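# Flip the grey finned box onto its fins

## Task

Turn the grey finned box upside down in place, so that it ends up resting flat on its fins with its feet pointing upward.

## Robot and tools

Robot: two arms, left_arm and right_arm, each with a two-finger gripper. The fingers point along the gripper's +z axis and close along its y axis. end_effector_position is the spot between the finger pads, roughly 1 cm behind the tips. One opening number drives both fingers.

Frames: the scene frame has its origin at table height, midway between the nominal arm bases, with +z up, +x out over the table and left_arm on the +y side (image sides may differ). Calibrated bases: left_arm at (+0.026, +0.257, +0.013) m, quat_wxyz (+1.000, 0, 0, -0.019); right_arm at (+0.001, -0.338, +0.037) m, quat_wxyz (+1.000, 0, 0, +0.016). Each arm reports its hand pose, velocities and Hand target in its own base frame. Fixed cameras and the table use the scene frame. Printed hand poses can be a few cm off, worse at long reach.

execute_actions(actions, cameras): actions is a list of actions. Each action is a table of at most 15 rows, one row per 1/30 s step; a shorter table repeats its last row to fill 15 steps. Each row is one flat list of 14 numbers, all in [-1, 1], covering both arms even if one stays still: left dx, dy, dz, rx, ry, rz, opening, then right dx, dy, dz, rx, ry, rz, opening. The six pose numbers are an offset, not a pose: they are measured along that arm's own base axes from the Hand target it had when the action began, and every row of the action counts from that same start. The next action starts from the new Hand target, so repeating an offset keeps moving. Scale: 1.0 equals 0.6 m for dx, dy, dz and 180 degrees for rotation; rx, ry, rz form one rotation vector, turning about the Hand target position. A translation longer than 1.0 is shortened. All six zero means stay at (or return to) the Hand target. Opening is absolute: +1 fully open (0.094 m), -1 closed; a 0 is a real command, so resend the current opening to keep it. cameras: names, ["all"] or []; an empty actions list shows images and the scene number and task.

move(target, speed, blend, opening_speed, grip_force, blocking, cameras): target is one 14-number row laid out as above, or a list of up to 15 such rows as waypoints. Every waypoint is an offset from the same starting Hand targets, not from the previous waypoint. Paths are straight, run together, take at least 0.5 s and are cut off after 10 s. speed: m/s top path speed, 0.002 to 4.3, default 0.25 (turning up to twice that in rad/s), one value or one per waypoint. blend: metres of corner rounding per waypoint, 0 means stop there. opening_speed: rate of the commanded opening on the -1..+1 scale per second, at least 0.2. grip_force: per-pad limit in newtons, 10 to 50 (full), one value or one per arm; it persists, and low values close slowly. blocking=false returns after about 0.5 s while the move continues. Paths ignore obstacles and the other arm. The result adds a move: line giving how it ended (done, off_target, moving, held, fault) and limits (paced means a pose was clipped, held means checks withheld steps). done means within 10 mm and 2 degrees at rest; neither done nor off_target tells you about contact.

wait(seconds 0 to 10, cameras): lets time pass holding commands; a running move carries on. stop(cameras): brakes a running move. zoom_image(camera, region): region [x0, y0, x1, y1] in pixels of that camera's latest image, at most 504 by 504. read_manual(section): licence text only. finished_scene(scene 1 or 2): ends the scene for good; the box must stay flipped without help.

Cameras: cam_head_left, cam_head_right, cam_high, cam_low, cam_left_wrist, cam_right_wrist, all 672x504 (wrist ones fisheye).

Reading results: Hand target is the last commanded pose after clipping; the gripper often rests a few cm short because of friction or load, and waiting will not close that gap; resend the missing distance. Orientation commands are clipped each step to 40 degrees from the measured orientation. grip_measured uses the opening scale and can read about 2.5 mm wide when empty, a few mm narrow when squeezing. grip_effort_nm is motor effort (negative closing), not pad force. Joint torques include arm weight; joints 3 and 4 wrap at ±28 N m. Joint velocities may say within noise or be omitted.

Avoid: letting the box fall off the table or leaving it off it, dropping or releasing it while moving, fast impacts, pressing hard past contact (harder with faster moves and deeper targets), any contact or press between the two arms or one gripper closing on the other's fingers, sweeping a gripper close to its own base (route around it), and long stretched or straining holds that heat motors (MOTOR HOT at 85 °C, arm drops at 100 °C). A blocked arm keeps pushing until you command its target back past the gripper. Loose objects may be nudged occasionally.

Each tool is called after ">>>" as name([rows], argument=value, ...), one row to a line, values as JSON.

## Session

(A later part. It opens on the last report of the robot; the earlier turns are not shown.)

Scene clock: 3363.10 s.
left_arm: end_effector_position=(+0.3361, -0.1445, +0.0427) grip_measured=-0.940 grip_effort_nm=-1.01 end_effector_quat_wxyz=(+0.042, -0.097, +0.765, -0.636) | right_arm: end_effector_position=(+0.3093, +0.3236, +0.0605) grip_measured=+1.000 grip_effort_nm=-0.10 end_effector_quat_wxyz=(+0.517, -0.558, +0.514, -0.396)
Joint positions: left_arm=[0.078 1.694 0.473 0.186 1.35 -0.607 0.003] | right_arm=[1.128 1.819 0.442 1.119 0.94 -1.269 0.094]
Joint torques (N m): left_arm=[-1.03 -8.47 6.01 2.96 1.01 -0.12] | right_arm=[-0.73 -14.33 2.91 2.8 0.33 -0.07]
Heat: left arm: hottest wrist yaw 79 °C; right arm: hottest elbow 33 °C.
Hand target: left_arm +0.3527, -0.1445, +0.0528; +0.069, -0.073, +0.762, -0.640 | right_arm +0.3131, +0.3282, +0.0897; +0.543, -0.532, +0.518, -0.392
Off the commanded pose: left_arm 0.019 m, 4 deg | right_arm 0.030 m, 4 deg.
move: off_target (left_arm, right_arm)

>>> execute_actions(actions=[], cameras=["cam_head_right","cam_high","cam_right_wrist"])

>>> zoom_image(camera="cam_high", region=[220, 120, 460, 330])

>>> zoom_image(camera="cam_head_right", region=[230, 190, 430, 350])

Scene clock: 3439.47 s.
left_arm: end_effector_position=(+0.3361, -0.1445, +0.0427) grip_measured=-0.940 grip_effort_nm=-1.01 end_effector_quat_wxyz=(+0.042, -0.097, +0.765, -0.636) | right_arm: end_effector_position=(+0.3093, +0.3236, +0.0605) grip_measured=+1.000 grip_effort_nm=-0.10 end_effector_quat_wxyz=(+0.517, -0.558, +0.514, -0.396)
Joint positions: left_arm=[0.078 1.694 0.473 0.186 1.35 -0.607 0.003] | right_arm=[1.128 1.819 0.442 1.119 0.94 -1.269 0.094]
Joint velocities: within noise
Joint torques (N m): left_arm=[-0.85 -8.35 6.01 2.99 1.01 -0.1] | right_arm=[-1.08 -14.04 3.02 2.89 0.3 -0.07]
Heat: left arm: hottest wrist yaw 47 °C; right arm: hottest shoulder 33 °C.
Hand target: left_arm +0.3528, -0.1444, +0.0528; +0.069, -0.073, +0.762, -0.640 | right_arm +0.3131, +0.3282, +0.0897; +0.543, -0.532, +0.518, -0.392
Tool commands: left_gripper/opening=-1.0 right_gripper/opening=+1.0
Off the commanded pose: left_arm 0.019 m, 4 deg | right_arm 0.030 m, 4 deg.
Images, in order (width x height): cam_head_right 672x504, cam_high 672x504, cam_right_wrist 672x504.

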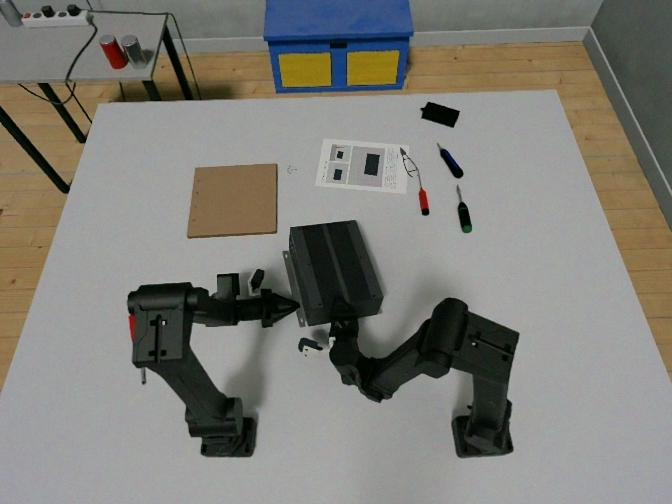

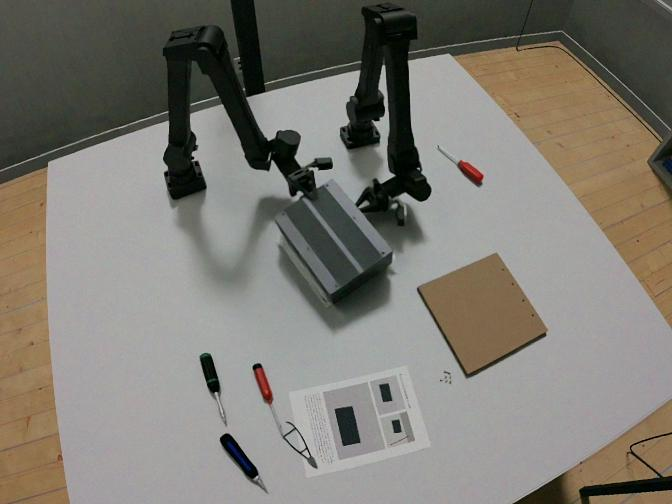

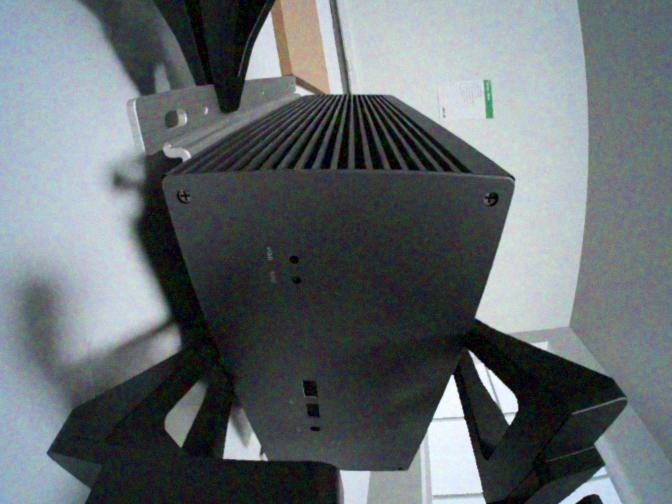

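Scaled by 2.100.

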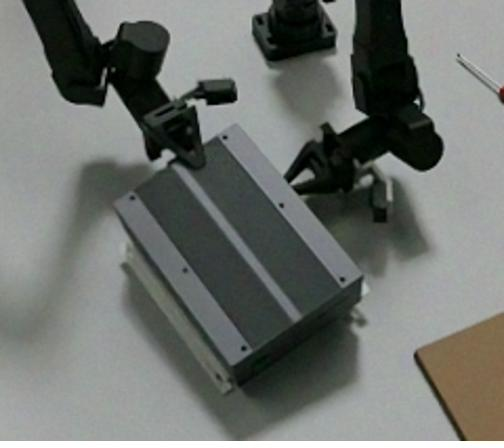

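Scaled by 2.520.

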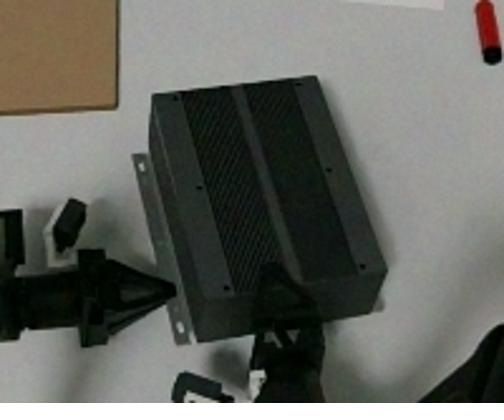

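>>> move([
  [0,0,0.01,0,0,0,-1,0,0,0.0,0.030,-0.0225,0,1],
  [0,0,0.075,0,0,0,-1,0,0,-0.066,0.030,-0.0225,0,1],
  [0,0,0.08,0,0,0,-1,-0.2,-0.045,-0.066,0.030,-0.0225,0,1],
], speed=0.07, blend=[0.01,0.01,0], cameras=["cam_right_wrist"])

Scene clock: 3475.40 s.
left_arm: end_effector_position=(+0.3325, -0.1464, +0.0566) grip_measured=-0.940 grip_effort_nm=-1.01 end_effector_quat_wxyz=(+0.052, -0.091, +0.784, -0.612) | right_arm: end_effector_position=(+0.1972, +0.3000, +0.0469) grip_measured=+1.000 grip_effort_nm=-0.09 end_effector_quat_wxyz=(+0.574, -0.497, +0.519, -0.392)
Joint positions: left_arm=[0.065 1.591 0.473 0.04 1.29 -0.54 0.003] | right_arm=[1.478 2.023 0.323 1.569 1.311 -1.237 0.094]
Joint torques (N m): left_arm=[0.09 -12.81 8.18 0.98 3.39 -0.69] | right_arm=[0.73 -9.35 -0.39 1.94 0.22 0.24]
Heat: left arm: hottest wrist yaw 46 °C; right arm: hottest shoulder 33 °C.
Hand target: left_arm +0.3528, -0.1444, +0.1007; +0.069, -0.073, +0.762, -0.640 | right_arm +0.1930, +0.3011, +0.0500; +0.586, -0.492, +0.516, -0.386
Off the commanded pose: left_arm 0.049 m, 5 deg | right_arm 0.005 m, 2 deg.
joint sent to its limit (right arm) — joint 4 (wrist pitch), upper limit. The joint targets still meet the commanded pose.
move: off_target (left_arm)
Images, in order (width x height): cam_right_wrist 672x504.

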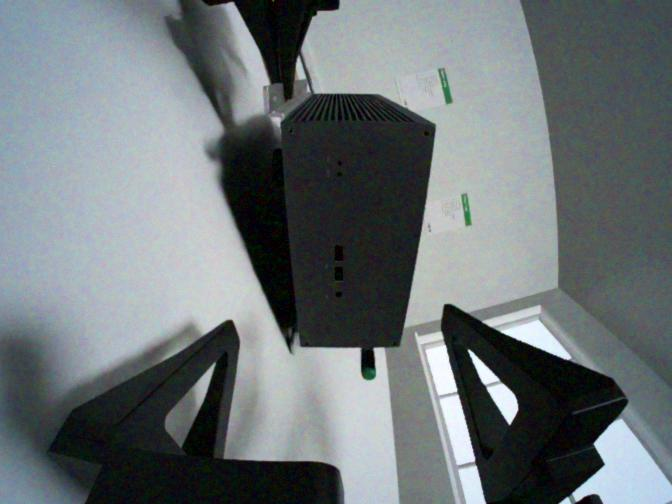

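>>> move(target=[0.0037,-0.0592,0.095,0.1089,0.0222,0,-1,0,0,0,0,0,0,1], speed=0.12, cameras=["cam_right_wrist"])

Scene clock: 3496.97 s.
left_arm: end_effector_position=(+0.3359, -0.1708, +0.1139) grip_measured=-0.940 grip_effort_nm=-1.01 end_effector_quat_wxyz=(+0.034, -0.097, +0.873, -0.477) | right_arm: end_effector_position=(+0.1972, +0.2999, +0.0469) grip_measured=+1.000 grip_effort_nm=-0.09 end_effector_quat_wxyz=(+0.574, -0.497, +0.519, -0.392)
Joint positions: left_arm=[-0.086 1.291 0.625 -0.517 0.944 -0.506 0.003] | right_arm=[1.478 2.023 0.323 1.569 1.312 -1.237 0.094]
Joint torques (N m): left_arm=[-1.79 -9.7 12.48 0.42 1.96 -0.49] | right_arm=[-0.09 -9.29 -0.5 1.88 0.21 0.19]
Heat: left arm: hottest wrist yaw 58 °C; right arm: hottest shoulder 33 °C.
Hand target: left_arm +0.3549, -0.1799, +0.1577; +0.054, -0.082, +0.861, -0.498 | right_arm +0.1930, +0.3011, +0.0500; +0.586, -0.492, +0.516, -0.386
Off the commanded pose: left_arm 0.049 m, 4 deg | right_arm 0.005 m, 2 deg.
joint sent to its limit (right arm) — joint 4 (wrist pitch), upper limit. The joint targets still meet the commanded pose.
move: off_target (left_arm)
Images, in order (width x height): cam_right_wrist 672x504.

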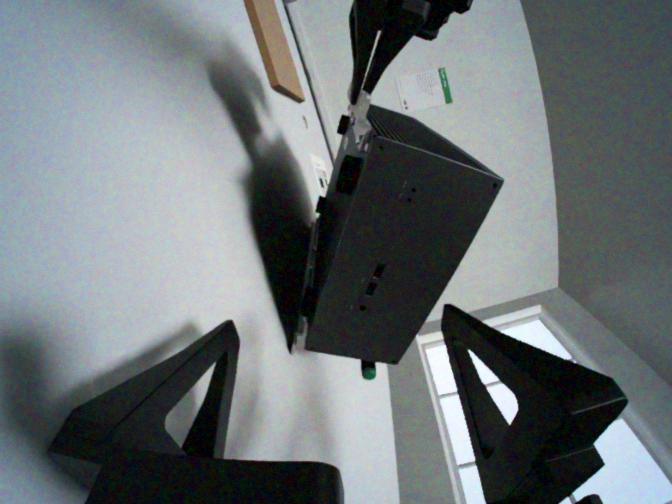

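>>> move(target=[0.013,-0.0975,0.07,0.1307,0.0267,0,-1,0,0,0,0,0,0,1], speed=0.12, cameras=["cam_right_wrist","cam_high"])

Scene clock: 3510.00 s.
left_arm: end_effector_position=(+0.3508, -0.2288, +0.1765) grip_measured=-0.941 grip_effort_nm=-1.01 end_effector_quat_wxyz=(+0.018, -0.109, +0.947, -0.302) | right_arm: end_effector_position=(+0.1972, +0.2999, +0.0469) grip_measured=+1.000 grip_effort_nm=-0.09 end_effector_quat_wxyz=(+0.574, -0.497, +0.519, -0.392)
Joint positions: left_arm=[-0.37 1.261 0.931 -0.89 0.516 -0.692 0.003] | right_arm=[1.478 2.023 0.323 1.569 1.312 -1.237 0.094]
Joint torques (N m): left_arm=[-1.73 -7.36 13.24 0.43 0.28 0.04] | right_arm=[0.62 -9.41 -0.42 1.8 0.18 0.12]
Heat: left arm: hottest wrist yaw 53 °C; right arm: hottest shoulder 33 °C.
Hand target: left_arm +0.3627, -0.2385, +0.1997; +0.034, -0.090, +0.946, -0.308 | right_arm +0.1930, +0.3011, +0.0500; +0.586, -0.492, +0.516, -0.386
Off the commanded pose: left_arm 0.028 m, 3 deg | right_arm 0.005 m, 2 deg.
joint sent to its limit (right arm) — joint 4 (wrist pitch), upper limit. The joint targets still meet the commanded pose.
move: off_target (left_arm)
Images, in order (width x height): cam_high 672x504, cam_right_wrist 672x504.

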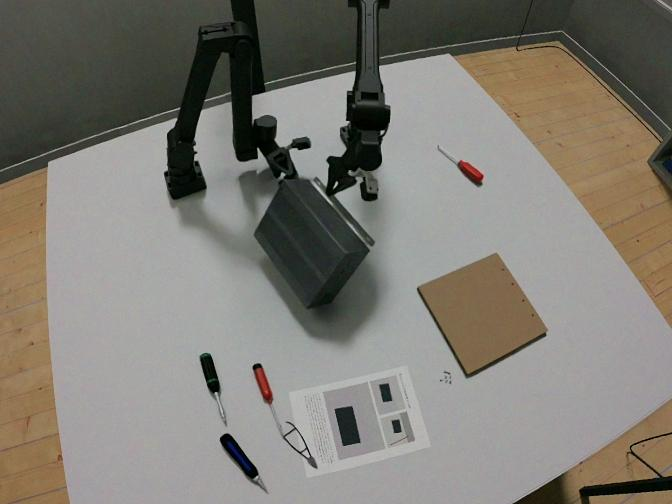

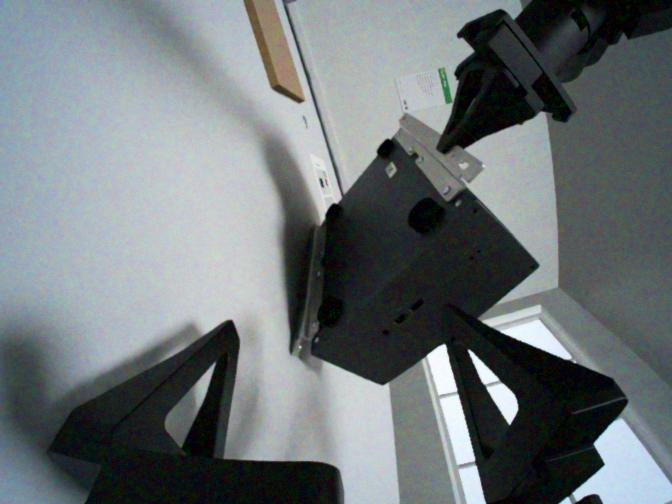

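>>> move(target=[0.0167,-0.0817,0.0233,0.1416,0.0289,0,-1,0,0,0,0,0,0,1], speed=0.08, cameras=["cam_right_wrist","cam_high"])

Scene clock: 3534.23 s.
left_arm: end_effector_position=(+0.3697, -0.2939, +0.2114) grip_measured=-0.941 grip_effort_nm=-1.01 end_effector_quat_wxyz=(+0.011, -0.096, +0.989, -0.112) | right_arm: end_effector_position=(+0.1972, +0.2999, +0.0469) grip_measured=+1.000 grip_effort_nm=-0.09 end_effector_quat_wxyz=(+0.574, -0.497, +0.519, -0.392)
Joint positions: left_arm=[-0.614 1.477 1.32 -1.249 0.155 -0.819 0.003] | right_arm=[1.478 2.023 0.323 1.569 1.312 -1.237 0.094]
Joint torques (N m): left_arm=[-0.56 -9.99 10.95 -0.9 -1.26 -0.07] | right_arm=[0.67 -9.05 -0.54 2.03 0.21 0.12]
Heat: left arm: hottest elbow 46 °C; right arm: hottest shoulder 32 °C.
Hand target: left_arm +0.3728, -0.2875, +0.2138; +0.010, -0.094, +0.992, -0.088 | right_arm +0.1930, +0.3011, +0.0500; +0.586, -0.492, +0.516, -0.386
Off the commanded pose: left_arm 0.007 m, 3 deg | right_arm 0.005 m, 2 deg.
joint sent to its limit (right arm) — joint 4 (wrist pitch), upper limit. The joint targets still meet the commanded pose.
move: off_target (left_arm)
Images, in order (width x height): cam_high 672x504, cam_right_wrist 672x504.

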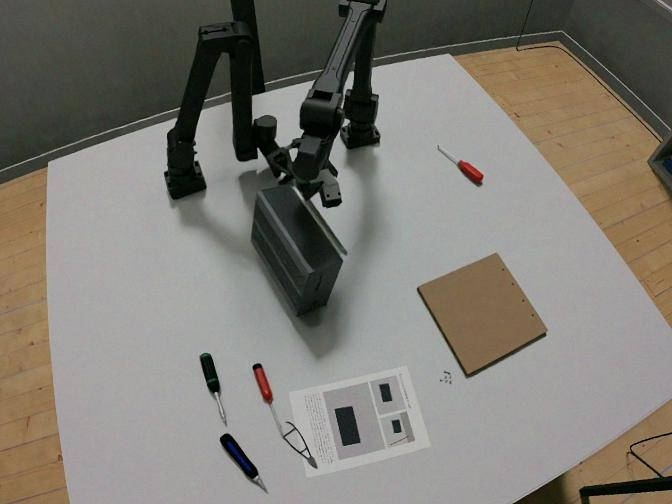

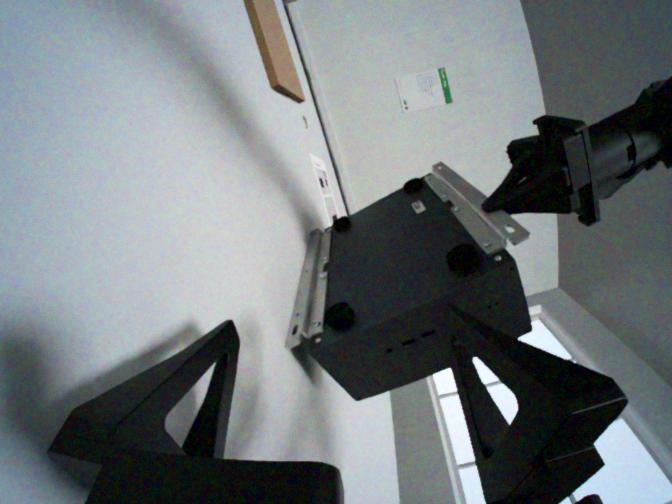

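>>> move(target=[0.0223,-0.1092,0.0033,0.1035,0.0211,0,-1,0,0,0,0,0,0,1], speed=0.06, cameras=["cam_right_wrist","cam_high"])

Scene clock: 3555.00 s.
left_arm: end_effector_position=(+0.3760, -0.3615, +0.2126) grip_measured=-0.942 grip_effort_nm=-1.01 end_effector_quat_wxyz=(-0.004, -0.059, +0.996, +0.065) | right_arm: end_effector_position=(+0.1972, +0.2999, +0.0469) grip_measured=+1.000 grip_effort_nm=-0.09 end_effector_quat_wxyz=(+0.574, -0.497, +0.519, -0.392)
Joint positions: left_arm=[-0.791 1.777 1.703 -1.599 -0.08 -0.914 0.003] | right_arm=[1.478 2.023 0.323 1.569 1.312 -1.237 0.094]
Joint torques (N m): left_arm=[1.14 -14.15 10.81 -1.02 -0.41 -0.73] | right_arm=[1.08 -9 -0.28 1.91 0.16 0.13]
Heat: left arm: hottest elbow 45 °C; right arm: hottest shoulder 32 °C.
Hand target: left_arm +0.3861, -0.3530, +0.2156; -0.008, -0.094, +0.993, +0.077 | right_arm +0.1930, +0.3011, +0.0500; +0.586, -0.492, +0.516, -0.386
Off the commanded pose: left_arm 0.014 m, 4 deg | right_arm 0.005 m, 2 deg.
joint sent to its limit (right arm) — joint 4 (wrist pitch), upper limit. The joint targets still meet the commanded pose.
move: off_target (left_arm)
Images, in order (width x height): cam_high 672x504, cam_right_wrist 672x504.

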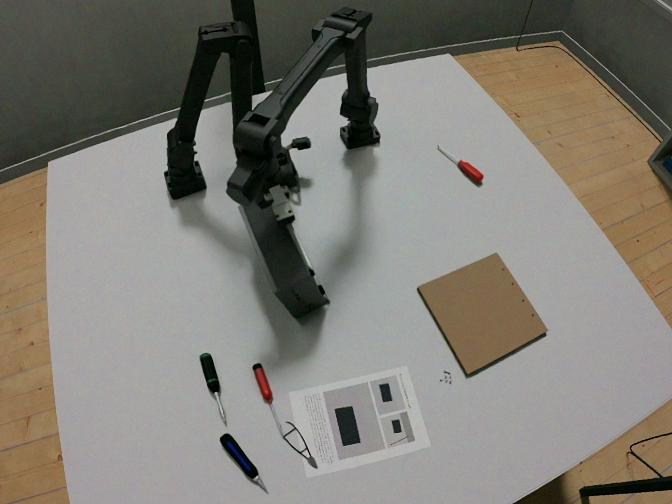

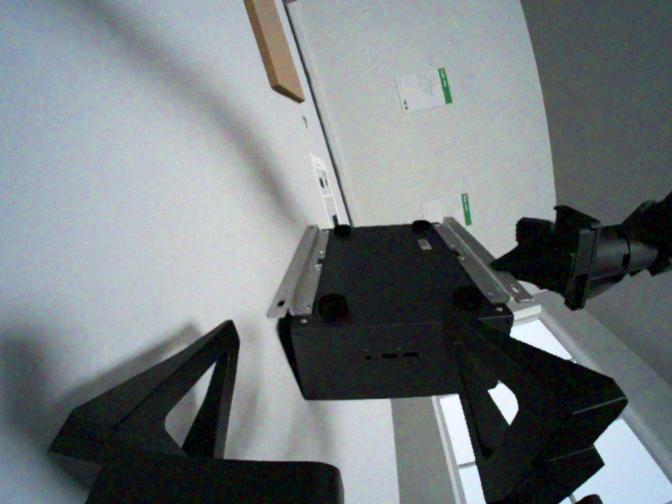

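>>> move(target=[0.0,-0.04,0.0,0.0109,0.0022,0,-1,0,0,0,0,0,0,1], speed=0.04, cameras=["cam_right_wrist","cam_low","cam_head_left"])

>>> zoom_image(camera="cam_low", region=[230, 170, 430, 330])

>>> zoom_image(camera="cam_right_wrist", region=[240, 200, 560, 420])

Scene clock: 3572.33 s.
left_arm: end_effector_position=(+0.3754, -0.3651, +0.2122) grip_measured=-0.941 grip_effort_nm=-1.01 end_effector_quat_wxyz=(-0.013, -0.066, +0.993, +0.096) | right_arm: end_effector_position=(+0.1972, +0.2999, +0.0469) grip_measured=+1.000 grip_effort_nm=-0.09 end_effector_quat_wxyz=(+0.574, -0.497, +0.519, -0.392)
Joint positions: left_arm=[-0.805 1.825 1.762 -1.673 -0.103 -0.946 0.003] | right_arm=[1.478 2.023 0.323 1.569 1.312 -1.237 0.094]
Joint torques (N m): left_arm=[-0.73 -13.57 12.55 0.02 -0.03 -0.73] | right_arm=[0.03 -9.64 -0.31 2.07 0.22 0.13]
Heat: left arm: hottest elbow 44 °C; right arm: hottest shoulder 32 °C.
Hand target: left_arm +0.3861, -0.3770, +0.2157; -0.009, -0.094, +0.991, +0.094 | right_arm +0.1930, +0.3011, +0.0500; +0.586, -0.492, +0.516, -0.386
Off the commanded pose: left_arm 0.016 m, 3 deg | right_arm 0.005 m, 2 deg.
joint sent to its limit (left arm) — joint 4 (wrist pitch), lower limit. The joint targets still meet the commanded pose.
joint sent to its limit (right arm) — joint 4 (wrist pitch), upper limit. The joint targets still meet the commanded pose.
move: off_target (left_arm)
Images, in order (width x height): cam_head_left 672x504, cam_low 672x504, cam_right_wrist 672x504.

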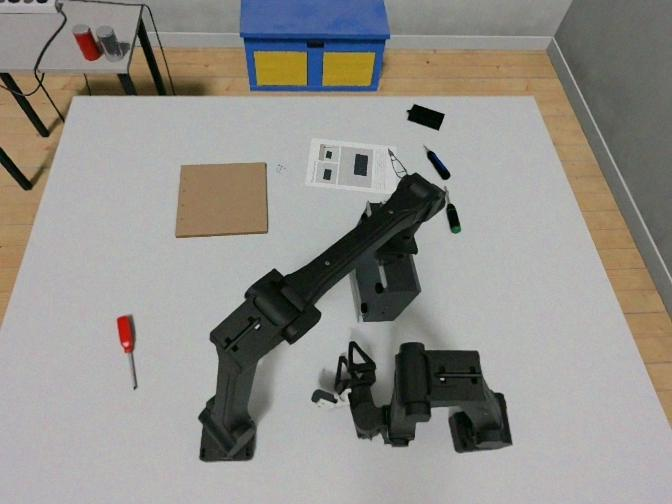

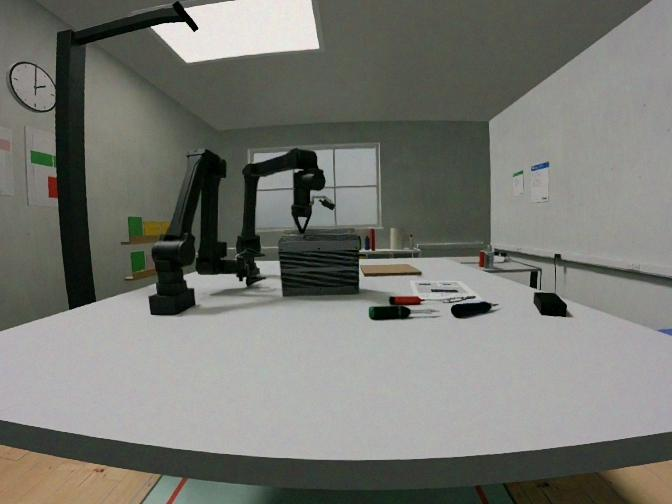

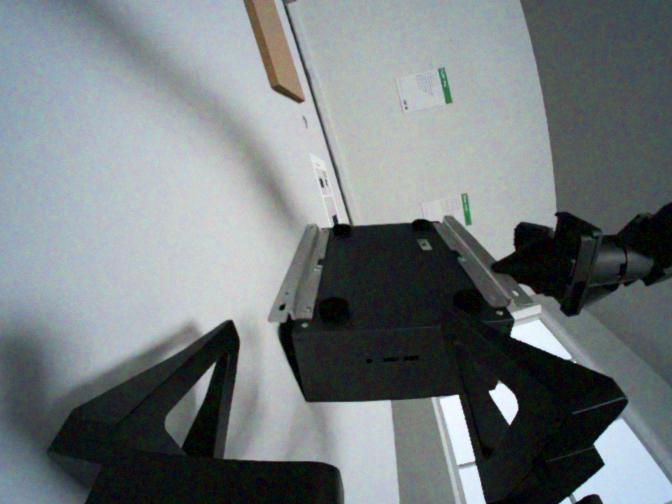

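Scaled by 2.520.

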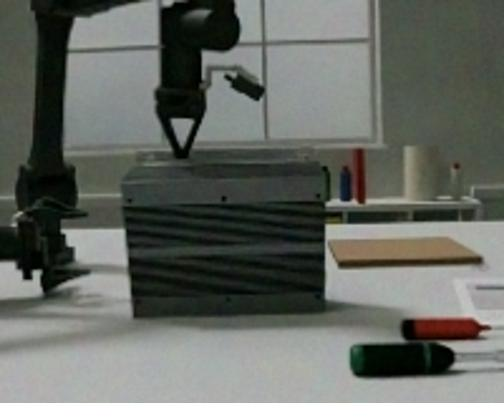

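Scaled by 1.575 from the camera's 672x504 image, which has a finer 960x720 frame.

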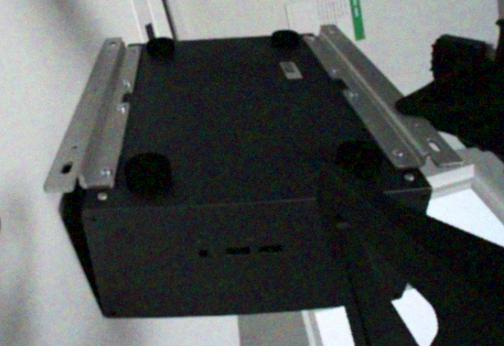

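>>> move(target=[0,0,0,0,0,0,-1,-0.272,-0.06,0.26,-0.0639,0.4846,-0.0170,-0.3], speed=0.25, cameras=["cam_head_left"])

Scene clock: 3781.43 s.
left_arm: end_effector_position=(+0.3754, -0.3651, +0.2122) grip_measured=-0.941 grip_effort_nm=-1.01 end_effector_quat_wxyz=(-0.013, -0.066, +0.993, +0.096) | right_arm: end_effector_position=(+0.0256, +0.2532, +0.1866) grip_measured=-0.298 grip_effort_nm=-0.09 end_effector_quat_wxyz=(-0.003, -0.662, +0.749, -0.017)
Joint positions: left_arm=[-0.805 1.825 1.762 -1.673 -0.103 -0.947 0.003] | right_arm=[1.486 1.025 0.88 -1.453 0.021 0.039 0.033]
Joint torques (N m): left_arm=[-0.85 -13.74 12.52 0.08 -0.03 -0.77] | right_arm=[-1.9 -3.14 11.26 0.27 -0.13 -0.08]
Heat: left arm: hottest elbow 54 °C; right arm: hottest shoulder 32 °C.
Hand target: left_arm +0.3861, -0.3770, +0.2157; -0.009, -0.094, +0.991, +0.094 | right_arm +0.0298, +0.2652, +0.2061; +0.012, -0.660, +0.751, +0.000
Off the commanded pose: left_arm 0.016 m, 3 deg | right_arm 0.023 m, 3 deg.
joint sent to its limit (left arm) — joint 4 (wrist pitch), lower limit. The joint targets still meet the commanded pose.
move: off_target (left_arm, right_arm)
Images, in order (width x height): cam_head_left 672x504.

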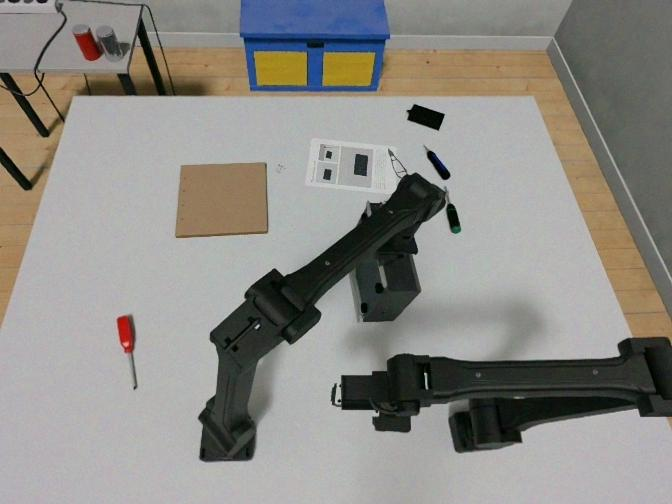

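>>> execute_actions(actions=[])

Scene clock: 3836.23 s.
left_arm: end_effector_position=(+0.3754, -0.3651, +0.2122) grip_measured=-0.941 grip_effort_nm=-1.01 end_effector_quat_wxyz=(-0.013, -0.066, +0.993, +0.096) | right_arm: end_effector_position=(+0.0256, +0.2532, +0.1866) grip_measured=-0.298 grip_effort_nm=-0.09 end_effector_quat_wxyz=(-0.003, -0.662, +0.749, -0.017)
Joint positions: left_arm=[-0.805 1.825 1.762 -1.673 -0.103 -0.947 0.003] | right_arm=[1.486 1.025 0.88 -1.453 0.021 0.038 0.033]
Joint velocities: within noise
Joint torques (N m): left_arm=[-0.85 -13.63 12.53 0.06 -0.03 -0.78] | right_arm=[-1.79 -4.66 11.15 0.18 -0.13 -0.12]
Heat: left arm: hottest elbow 54 °C; right arm: hottest elbow 42 °C.
Hand target: left_arm +0.3861, -0.3770, +0.2157; -0.009, -0.094, +0.991, +0.094 | right_arm +0.0298, +0.2652, +0.2061; +0.012, -0.660, +0.751, +0.000
Tool commands: left_gripper/opening=-1.0 right_gripper/opening=-0.3
Off the commanded pose: left_arm 0.016 m, 3 deg | right_arm 0.023 m, 3 deg.

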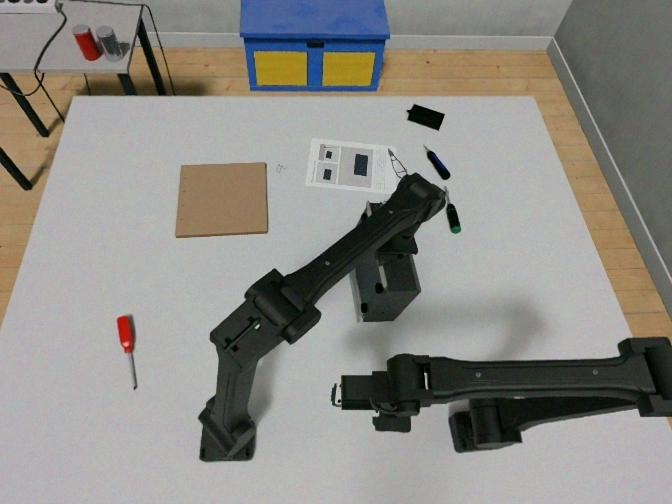

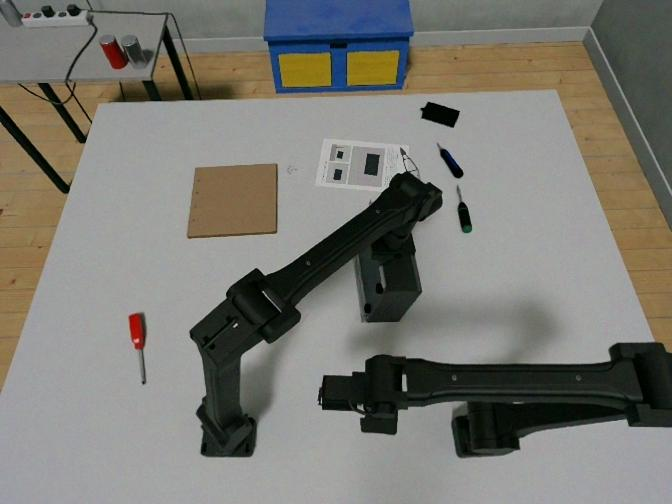

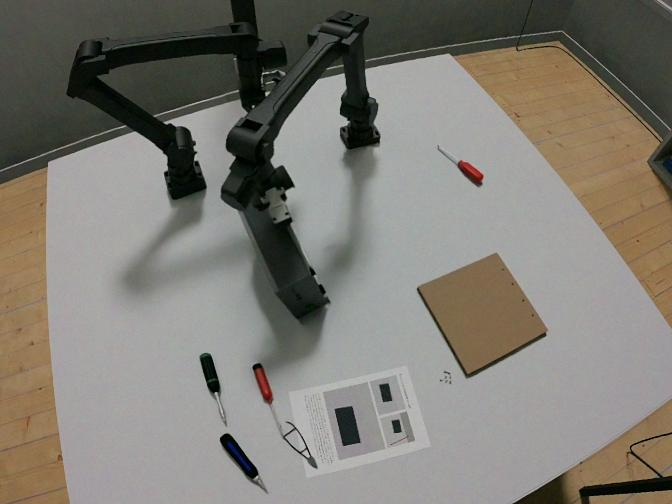

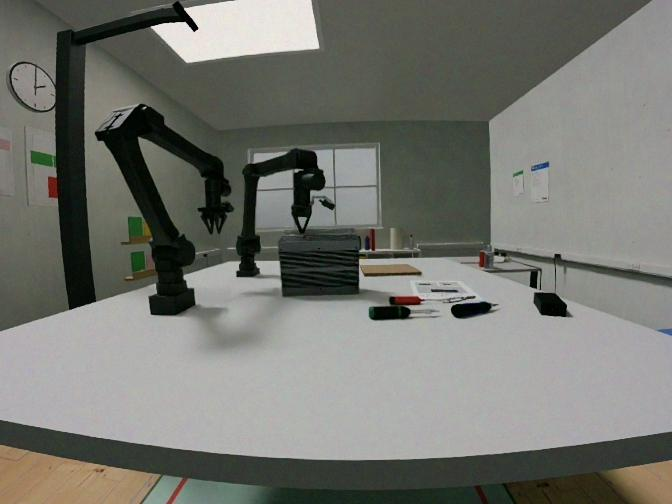

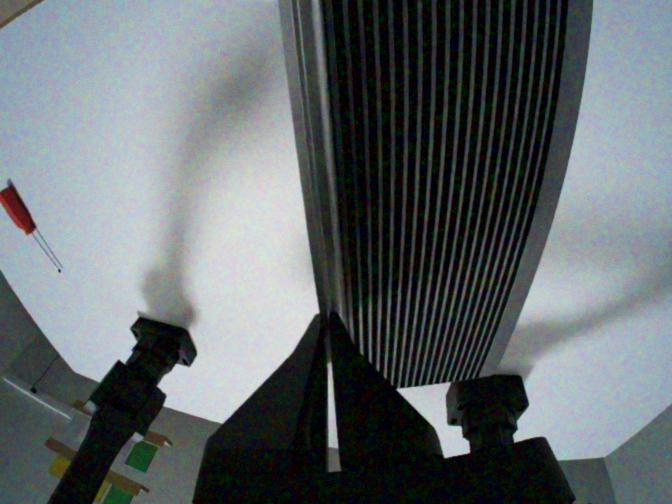

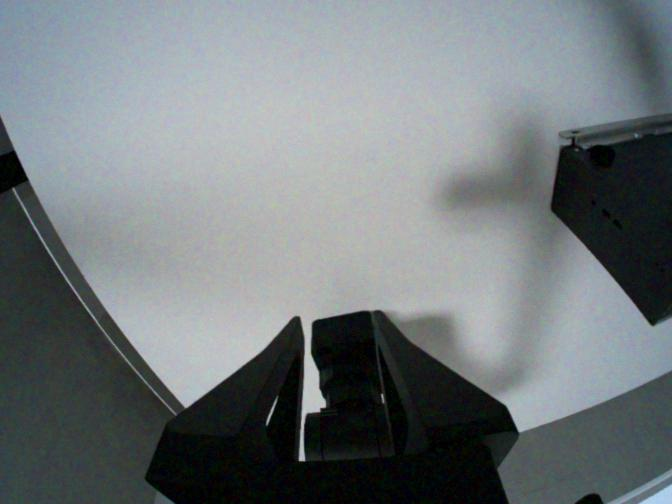

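>>> move([
  [0,0,0,0,0,0,-1, 0.2087,-0.167,0,0,0,-0.2056,-0.3],
  [0,0,0,0,0,0,-1, 0.317,-0.392,0,0,0,-0.4222,-0.3],
  [0,0,0,0,0,0,-1, 0.617,-0.442,0,0,0,-0.45,-0.3],
], blend=[0.03,0.03,0], speed=0.2, cameras=["cam_head_left","cam_right_wrist","cam_low"])

Scene clock: 3885.07 s.
left_arm: end_effector_position=(+0.3754, -0.3651, +0.2122) grip_measured=-0.941 grip_effort_nm=-1.01 end_effector_quat_wxyz=(-0.013, -0.066, +0.993, +0.096) | right_arm: end_effector_position=(+0.3828, +0.0039, +0.1918) grip_measured=-0.298 grip_effort_nm=-0.09 end_effector_quat_wxyz=(-0.012, -0.016, +1.000, -0.010)
Joint positions: left_arm=[-0.805 1.825 1.762 -1.673 -0.103 -0.947 0.003] | right_arm=[0.021 1.374 1.174 -1.395 0.02 -0.012 0.033]
Joint torques (N m): left_arm=[-0.85 -13.74 12.51 0.05 -0.02 -0.77] | right_arm=[-1.79 -7.94 11.21 0.53 -0.13 -0.15]
Heat: left arm: hottest elbow 55 °C; right arm: hottest elbow 44 °C.
Hand target: left_arm +0.3861, -0.3770, +0.2157; -0.009, -0.094, +0.991, +0.094 | right_arm +0.4000, -0.0002, +0.2061; +0.009, -0.014, +1.000, -0.008
Off the commanded pose: left_arm 0.016 m, 3 deg | right_arm 0.023 m, 2 deg.
joint sent to its limit (left arm) — joint 4 (wrist pitch), lower limit. The joint targets still meet the commanded pose.
move: off_target (left_arm, right_arm)
Images, in order (width x height): cam_head_left 672x504, cam_low 672x504, cam_right_wrist 672x504.

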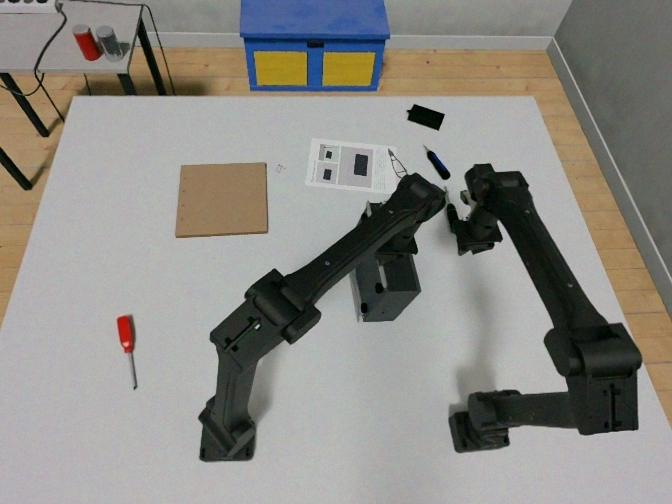

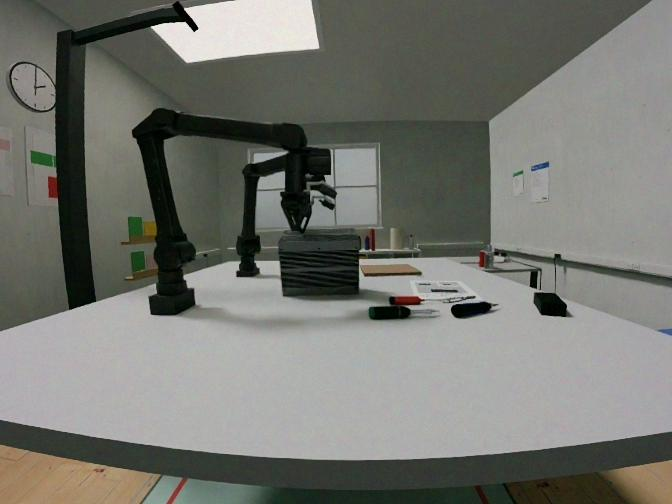

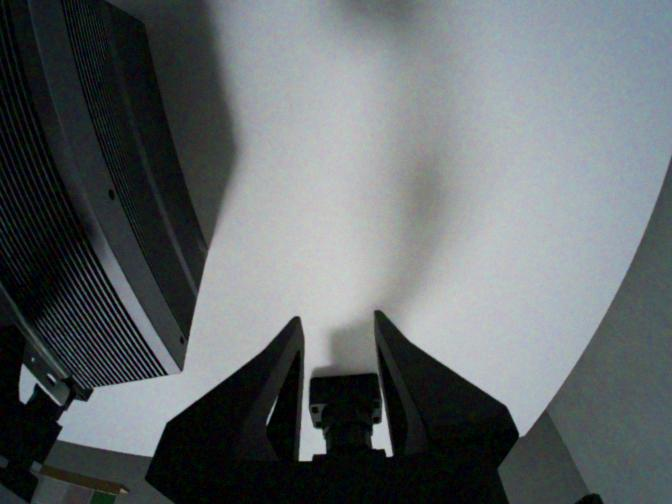

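>>> zoom_image(camera="cam_right_wrist", region=[0, 0, 252, 420])

>>> zoom_image(camera="cam_low", region=[220, 150, 420, 320])

Scaled by 1.200 from the camera's 672x504 image, which has a finer 960x720 frame.

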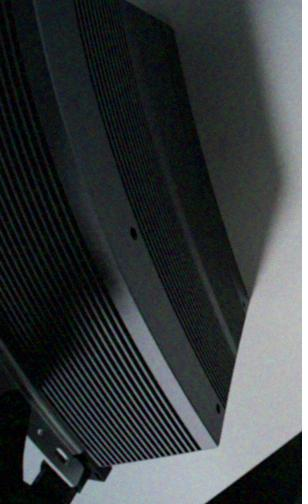

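Scaled by 2.520.

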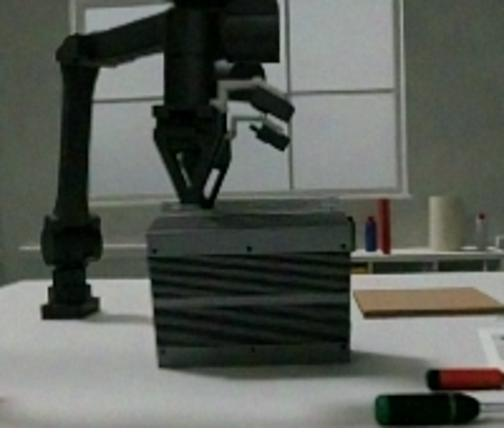

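>>> move(target=[-0.0178,0.0198,-0.0058,0,0,0,-1, 0,0,0,0,0,0,-0.3], speed=0.03)

Scene clock: 3904.73 s.
left_arm: end_effector_position=(+0.3754, -0.3650, +0.2121) grip_measured=-0.941 grip_effort_nm=-1.01 end_effector_quat_wxyz=(-0.013, -0.066, +0.993, +0.096) | right_arm: end_effector_position=(+0.3828, +0.0039, +0.1918) grip_measured=-0.298 grip_effort_nm=-0.09 end_effector_quat_wxyz=(-0.012, -0.016, +1.000, -0.010)
Joint positions: left_arm=[-0.805 1.825 1.762 -1.673 -0.103 -0.947 0.003] | right_arm=[0.021 1.374 1.174 -1.395 0.02 -0.012 0.033]
Joint torques (N m): left_arm=[-0.79 -16.38 8.09 0.51 -0.03 -0.79] | right_arm=[-2.08 -8.64 11.15 0.62 -0.12 -0.08]
Heat: left arm: hottest elbow 55 °C; right arm: hottest elbow 45 °C.
Hand target: left_arm +0.3755, -0.3651, +0.2123; -0.009, -0.094, +0.991, +0.094 | right_arm +0.4000, -0.0002, +0.2061; +0.009, -0.014, +1.000, -0.008
Off the commanded pose: left_arm 0.000 m, 3 deg | right_arm 0.023 m, 2 deg.
move: off_target (left_arm, right_arm)

>>> move(target=[0.0192,-0.0197,0.0242,0,0,0,-1, 0,0,0,0,0,0,-0.3], speed=0.03)

>>> move(target=[0,0,0,0,0,0,-0.5, 0,0,0,0,0,0,-0.3], speed=0.03, opening_speed=0.3, cameras=["cam_left_wrist","cam_right_wrist","cam_low"])

Scene clock: 3919.23 s.
left_arm: end_effector_position=(+0.3756, -0.3652, +0.2125) grip_measured=-0.941 grip_effort_nm=-1.01 end_effector_quat_wxyz=(-0.013, -0.066, +0.993, +0.096) | right_arm: end_effector_position=(+0.3828, +0.0039, +0.1918) grip_measured=-0.298 grip_effort_nm=-0.09 end_effector_quat_wxyz=(-0.012, -0.016, +1.000, -0.010)
Joint positions: left_arm=[-0.805 1.825 1.763 -1.673 -0.103 -0.947 0.003] | right_arm=[0.021 1.374 1.174 -1.395 0.02 -0.012 0.033]
Joint torques (N m): left_arm=[-0.79 -15.09 12.94 0.09 -0.05 -0.74] | right_arm=[-1.96 -8.18 11.18 0.68 -0.17 -0.08]
Heat: left arm: hottest elbow 52 °C; right arm: hottest elbow 45 °C.
Hand target: left_arm +0.3870, -0.3770, +0.2268; -0.009, -0.094, +0.991, +0.094 | right_arm +0.4000, -0.0002, +0.2061; +0.009, -0.014, +1.000, -0.008
Off the commanded pose: left_arm 0.022 m, 3 deg | right_arm 0.023 m, 2 deg.
joint sent to its limit (left arm) — joint 4 (wrist pitch), lower limit. The joint targets still meet the commanded pose.
move: off_target (left_arm, right_arm)

Scene clock: 3921.20 s.
left_arm: end_effector_position=(+0.3789, -0.3687, +0.2187) grip_measured=-0.503 grip_effort_nm=0.16 end_effector_quat_wxyz=(-0.006, -0.086, +0.992, +0.089) | right_arm: end_effector_position=(+0.3828, +0.0039, +0.1918) grip_measured=-0.298 grip_effort_nm=-0.09 end_effector_quat_wxyz=(-0.012, -0.016, +1.000, -0.010)
Joint positions: left_arm=[-0.805 1.825 1.781 -1.673 -0.103 -0.985 0.023] | right_arm=[0.021 1.374 1.174 -1.395 0.02 -0.012 0.033]
Joint torques (N m): left_arm=[-0.79 -15.03 11.69 0.03 -0.08 -0.35] | right_arm=[-1.67 -8.64 11.02 0.5 -0.1 -0.1]
Heat: left arm: hottest elbow 52 °C; right arm: hottest elbow 45 °C.
Hand target: left_arm +0.3870, -0.3769, +0.2267; -0.009, -0.094, +0.991, +0.094 | right_arm +0.4000, -0.0002, +0.2061; +0.009, -0.014, +1.000, -0.008
Off the commanded pose: left_arm 0.014 m, 1 deg | right_arm 0.023 m, 2 deg.
joint sent to its limit (left arm) — joint 4 (wrist pitch), lower limit. The joint targets still meet the commanded pose.
move: off_target (left_arm, right_arm)
Images, in order (width x height): cam_low 672x504, cam_left_wrist 672x504, cam_right_wrist 672x504.

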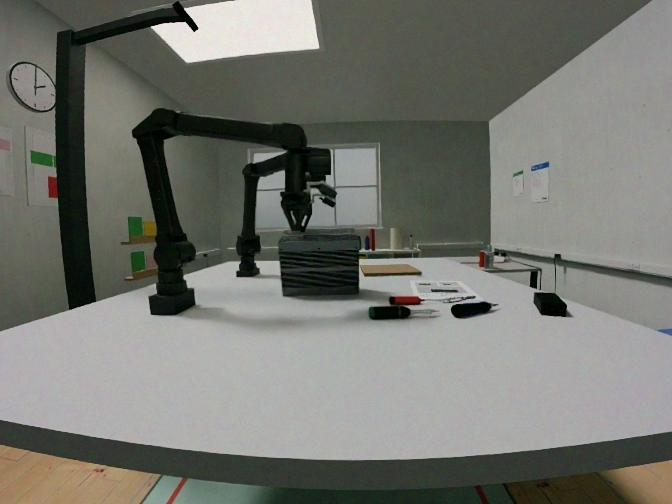

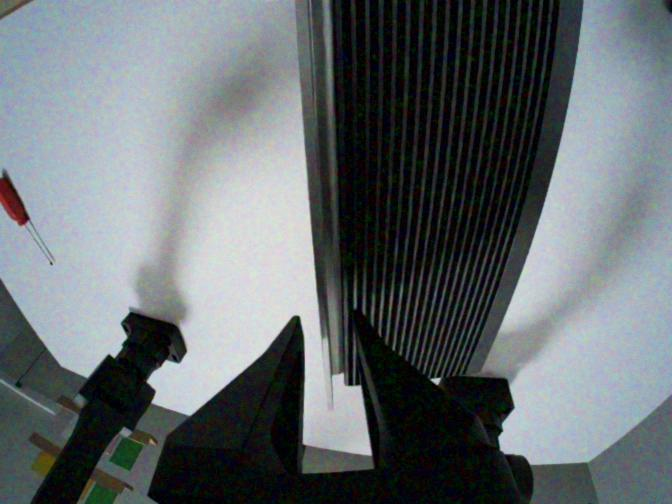

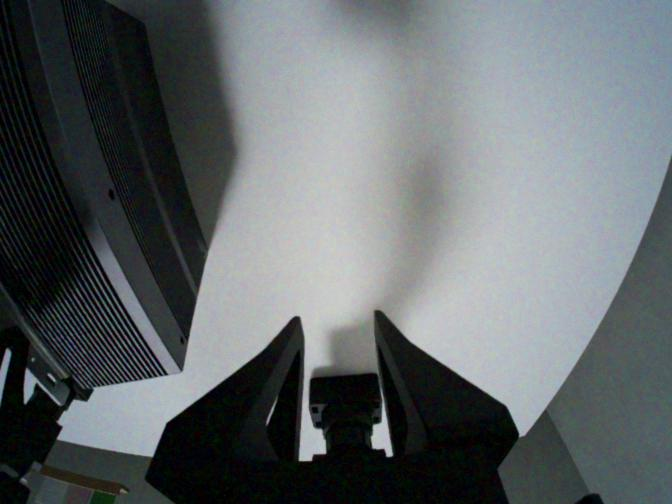

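>>> move(target=[0.0018,-0.0117,0.0655,0,0,0,-0.4, 0,0,0,0,0,0,-0.3], speed=0.06, cameras=["cam_left_wrist","cam_right_wrist"])

Scene clock: 3937.77 s.
left_arm: end_effector_position=(+0.3855, -0.3755, +0.2417) grip_measured=-0.403 grip_effort_nm=0.16 end_effector_quat_wxyz=(+0.013, -0.088, +0.994, +0.066) | right_arm: end_effector_position=(+0.3828, +0.0039, +0.1918) grip_measured=-0.298 grip_effort_nm=-0.09 end_effector_quat_wxyz=(-0.012, -0.016, +1.000, -0.010)
Joint positions: left_arm=[-0.805 1.81 1.825 -1.673 -0.103 -0.985 0.028] | right_arm=[0.021 1.374 1.174 -1.395 0.02 -0.012 0.033]
Joint torques (N m): left_arm=[-1.32 -17.67 11.69 0.2 -0.11 -0.32] | right_arm=[-1.61 -8.7 11.12 0.65 -0.16 -0.13]
Heat: left arm: hottest elbow 50 °C; right arm: hottest elbow 46 °C.
Hand target: left_arm +0.3880, -0.3839, +0.2661; -0.009, -0.094, +0.991, +0.094 | right_arm +0.4000, -0.0002, +0.2061; +0.009, -0.014, +1.000, -0.008
Off the commanded pose: left_arm 0.026 m, 4 deg | right_arm 0.023 m, 2 deg.
joint sent to its limit (left arm) — joint 4 (wrist pitch), lower limit. The joint targets are off in orientation, not in position.
move: off_target (left_arm, right_arm)
Images, in order (width x height): cam_left_wrist 672x504, cam_right_wrist 672x504.

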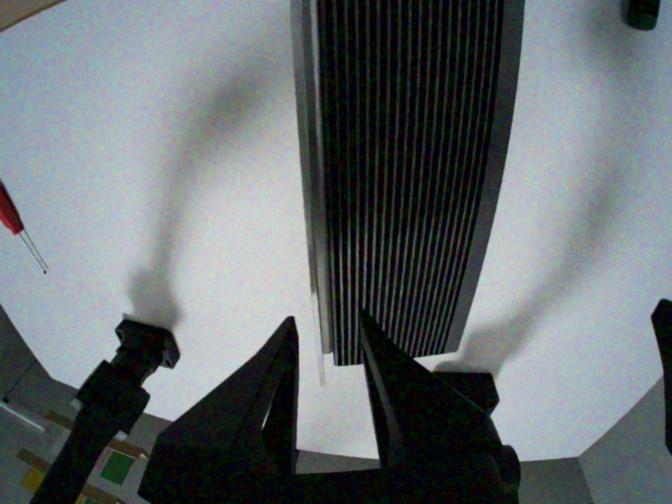

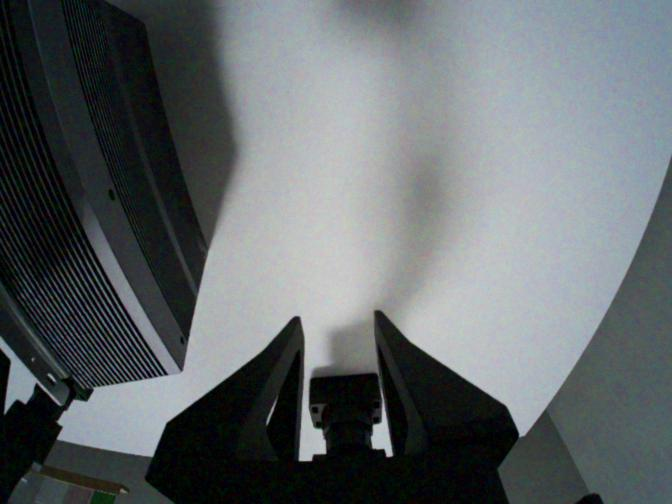

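>>> move([
  [0,0,0.167,-0.0575,-0.06,0,-0.4, 0,0,0,0,0,0,-0.3],
  [-0.23,0.64,-0.017,0,0,0.25,-0.4, 0,0,0,0,0,0,-0.3],
], blend=[0.03,0], speed=0.15, cameras=["cam_left_wrist","cam_right_wrist","cam_head_left"])

Scene clock: 3965.03 s.
left_arm: end_effector_position=(+0.2548, -0.0027, +0.2530) grip_measured=-0.403 grip_effort_nm=0.16 end_effector_quat_wxyz=(-0.012, -0.469, +0.881, +0.061) | right_arm: end_effector_position=(+0.3828, +0.0039, +0.1918) grip_measured=-0.298 grip_effort_nm=-0.09 end_effector_quat_wxyz=(-0.012, -0.016, +1.000, -0.010)
Joint positions: left_arm=[-0.071 1.054 1.07 -1.673 -0.091 -1.053 0.028] | right_arm=[0.021 1.374 1.174 -1.395 0.02 -0.012 0.033]
Joint torques (N m): left_arm=[-0.15 -5.13 8.05 0.2 -0.2 -0.05] | right_arm=[-1.67 -8 11.17 0.58 -0.13 -0.14]
Heat: left arm: hottest elbow 50 °C; right arm: hottest elbow 46 °C.
Hand target: left_arm +0.2500, +0.0001, +0.2558; -0.045, -0.466, +0.880, +0.084 | right_arm +0.4000, -0.0002, +0.2061; +0.009, -0.014, +1.000, -0.008
Off the commanded pose: left_arm 0.006 m, 4 deg | right_arm 0.023 m, 2 deg.
joint sent to its limit (left arm) — joint 4 (wrist pitch), lower limit. The joint targets are off in orientation, not in position.
move: off_target (left_arm, right_arm)
Images, in order (width x height): cam_head_left 672x504, cam_left_wrist 672x504, cam_right_wrist 672x504.

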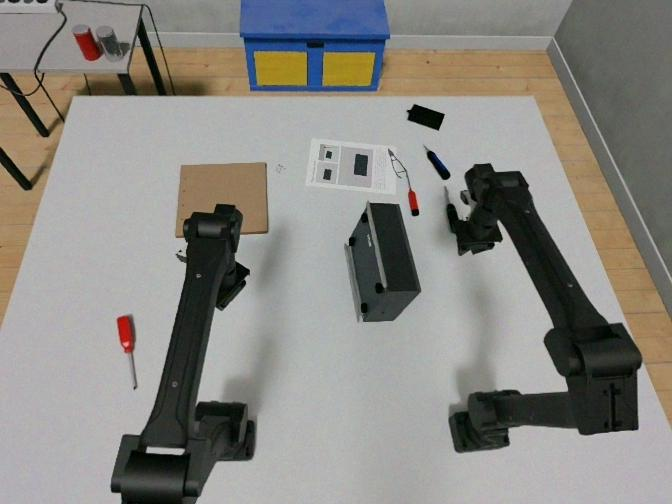

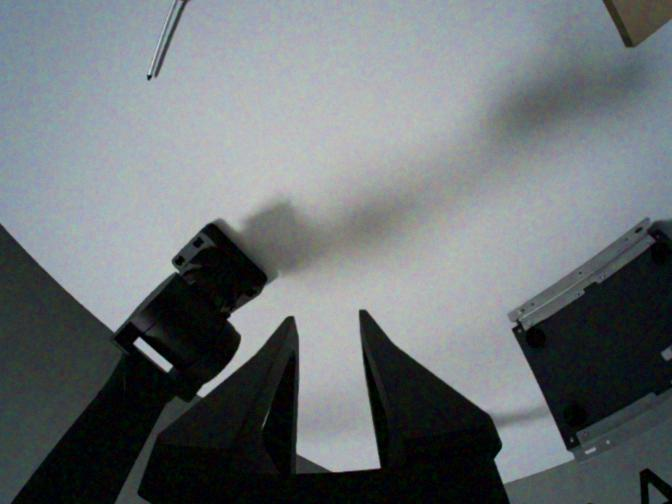

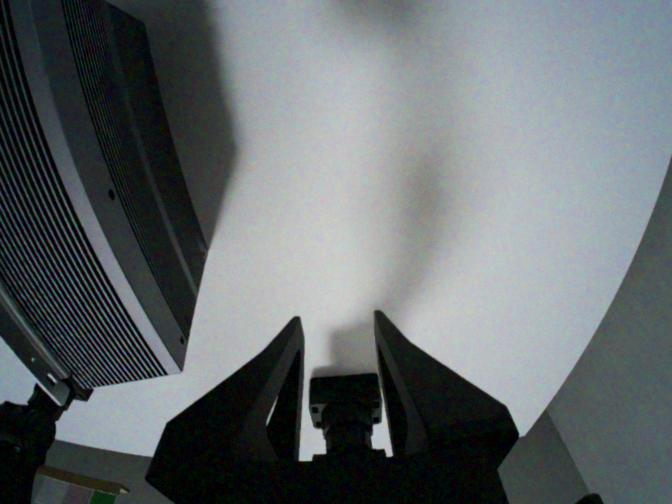

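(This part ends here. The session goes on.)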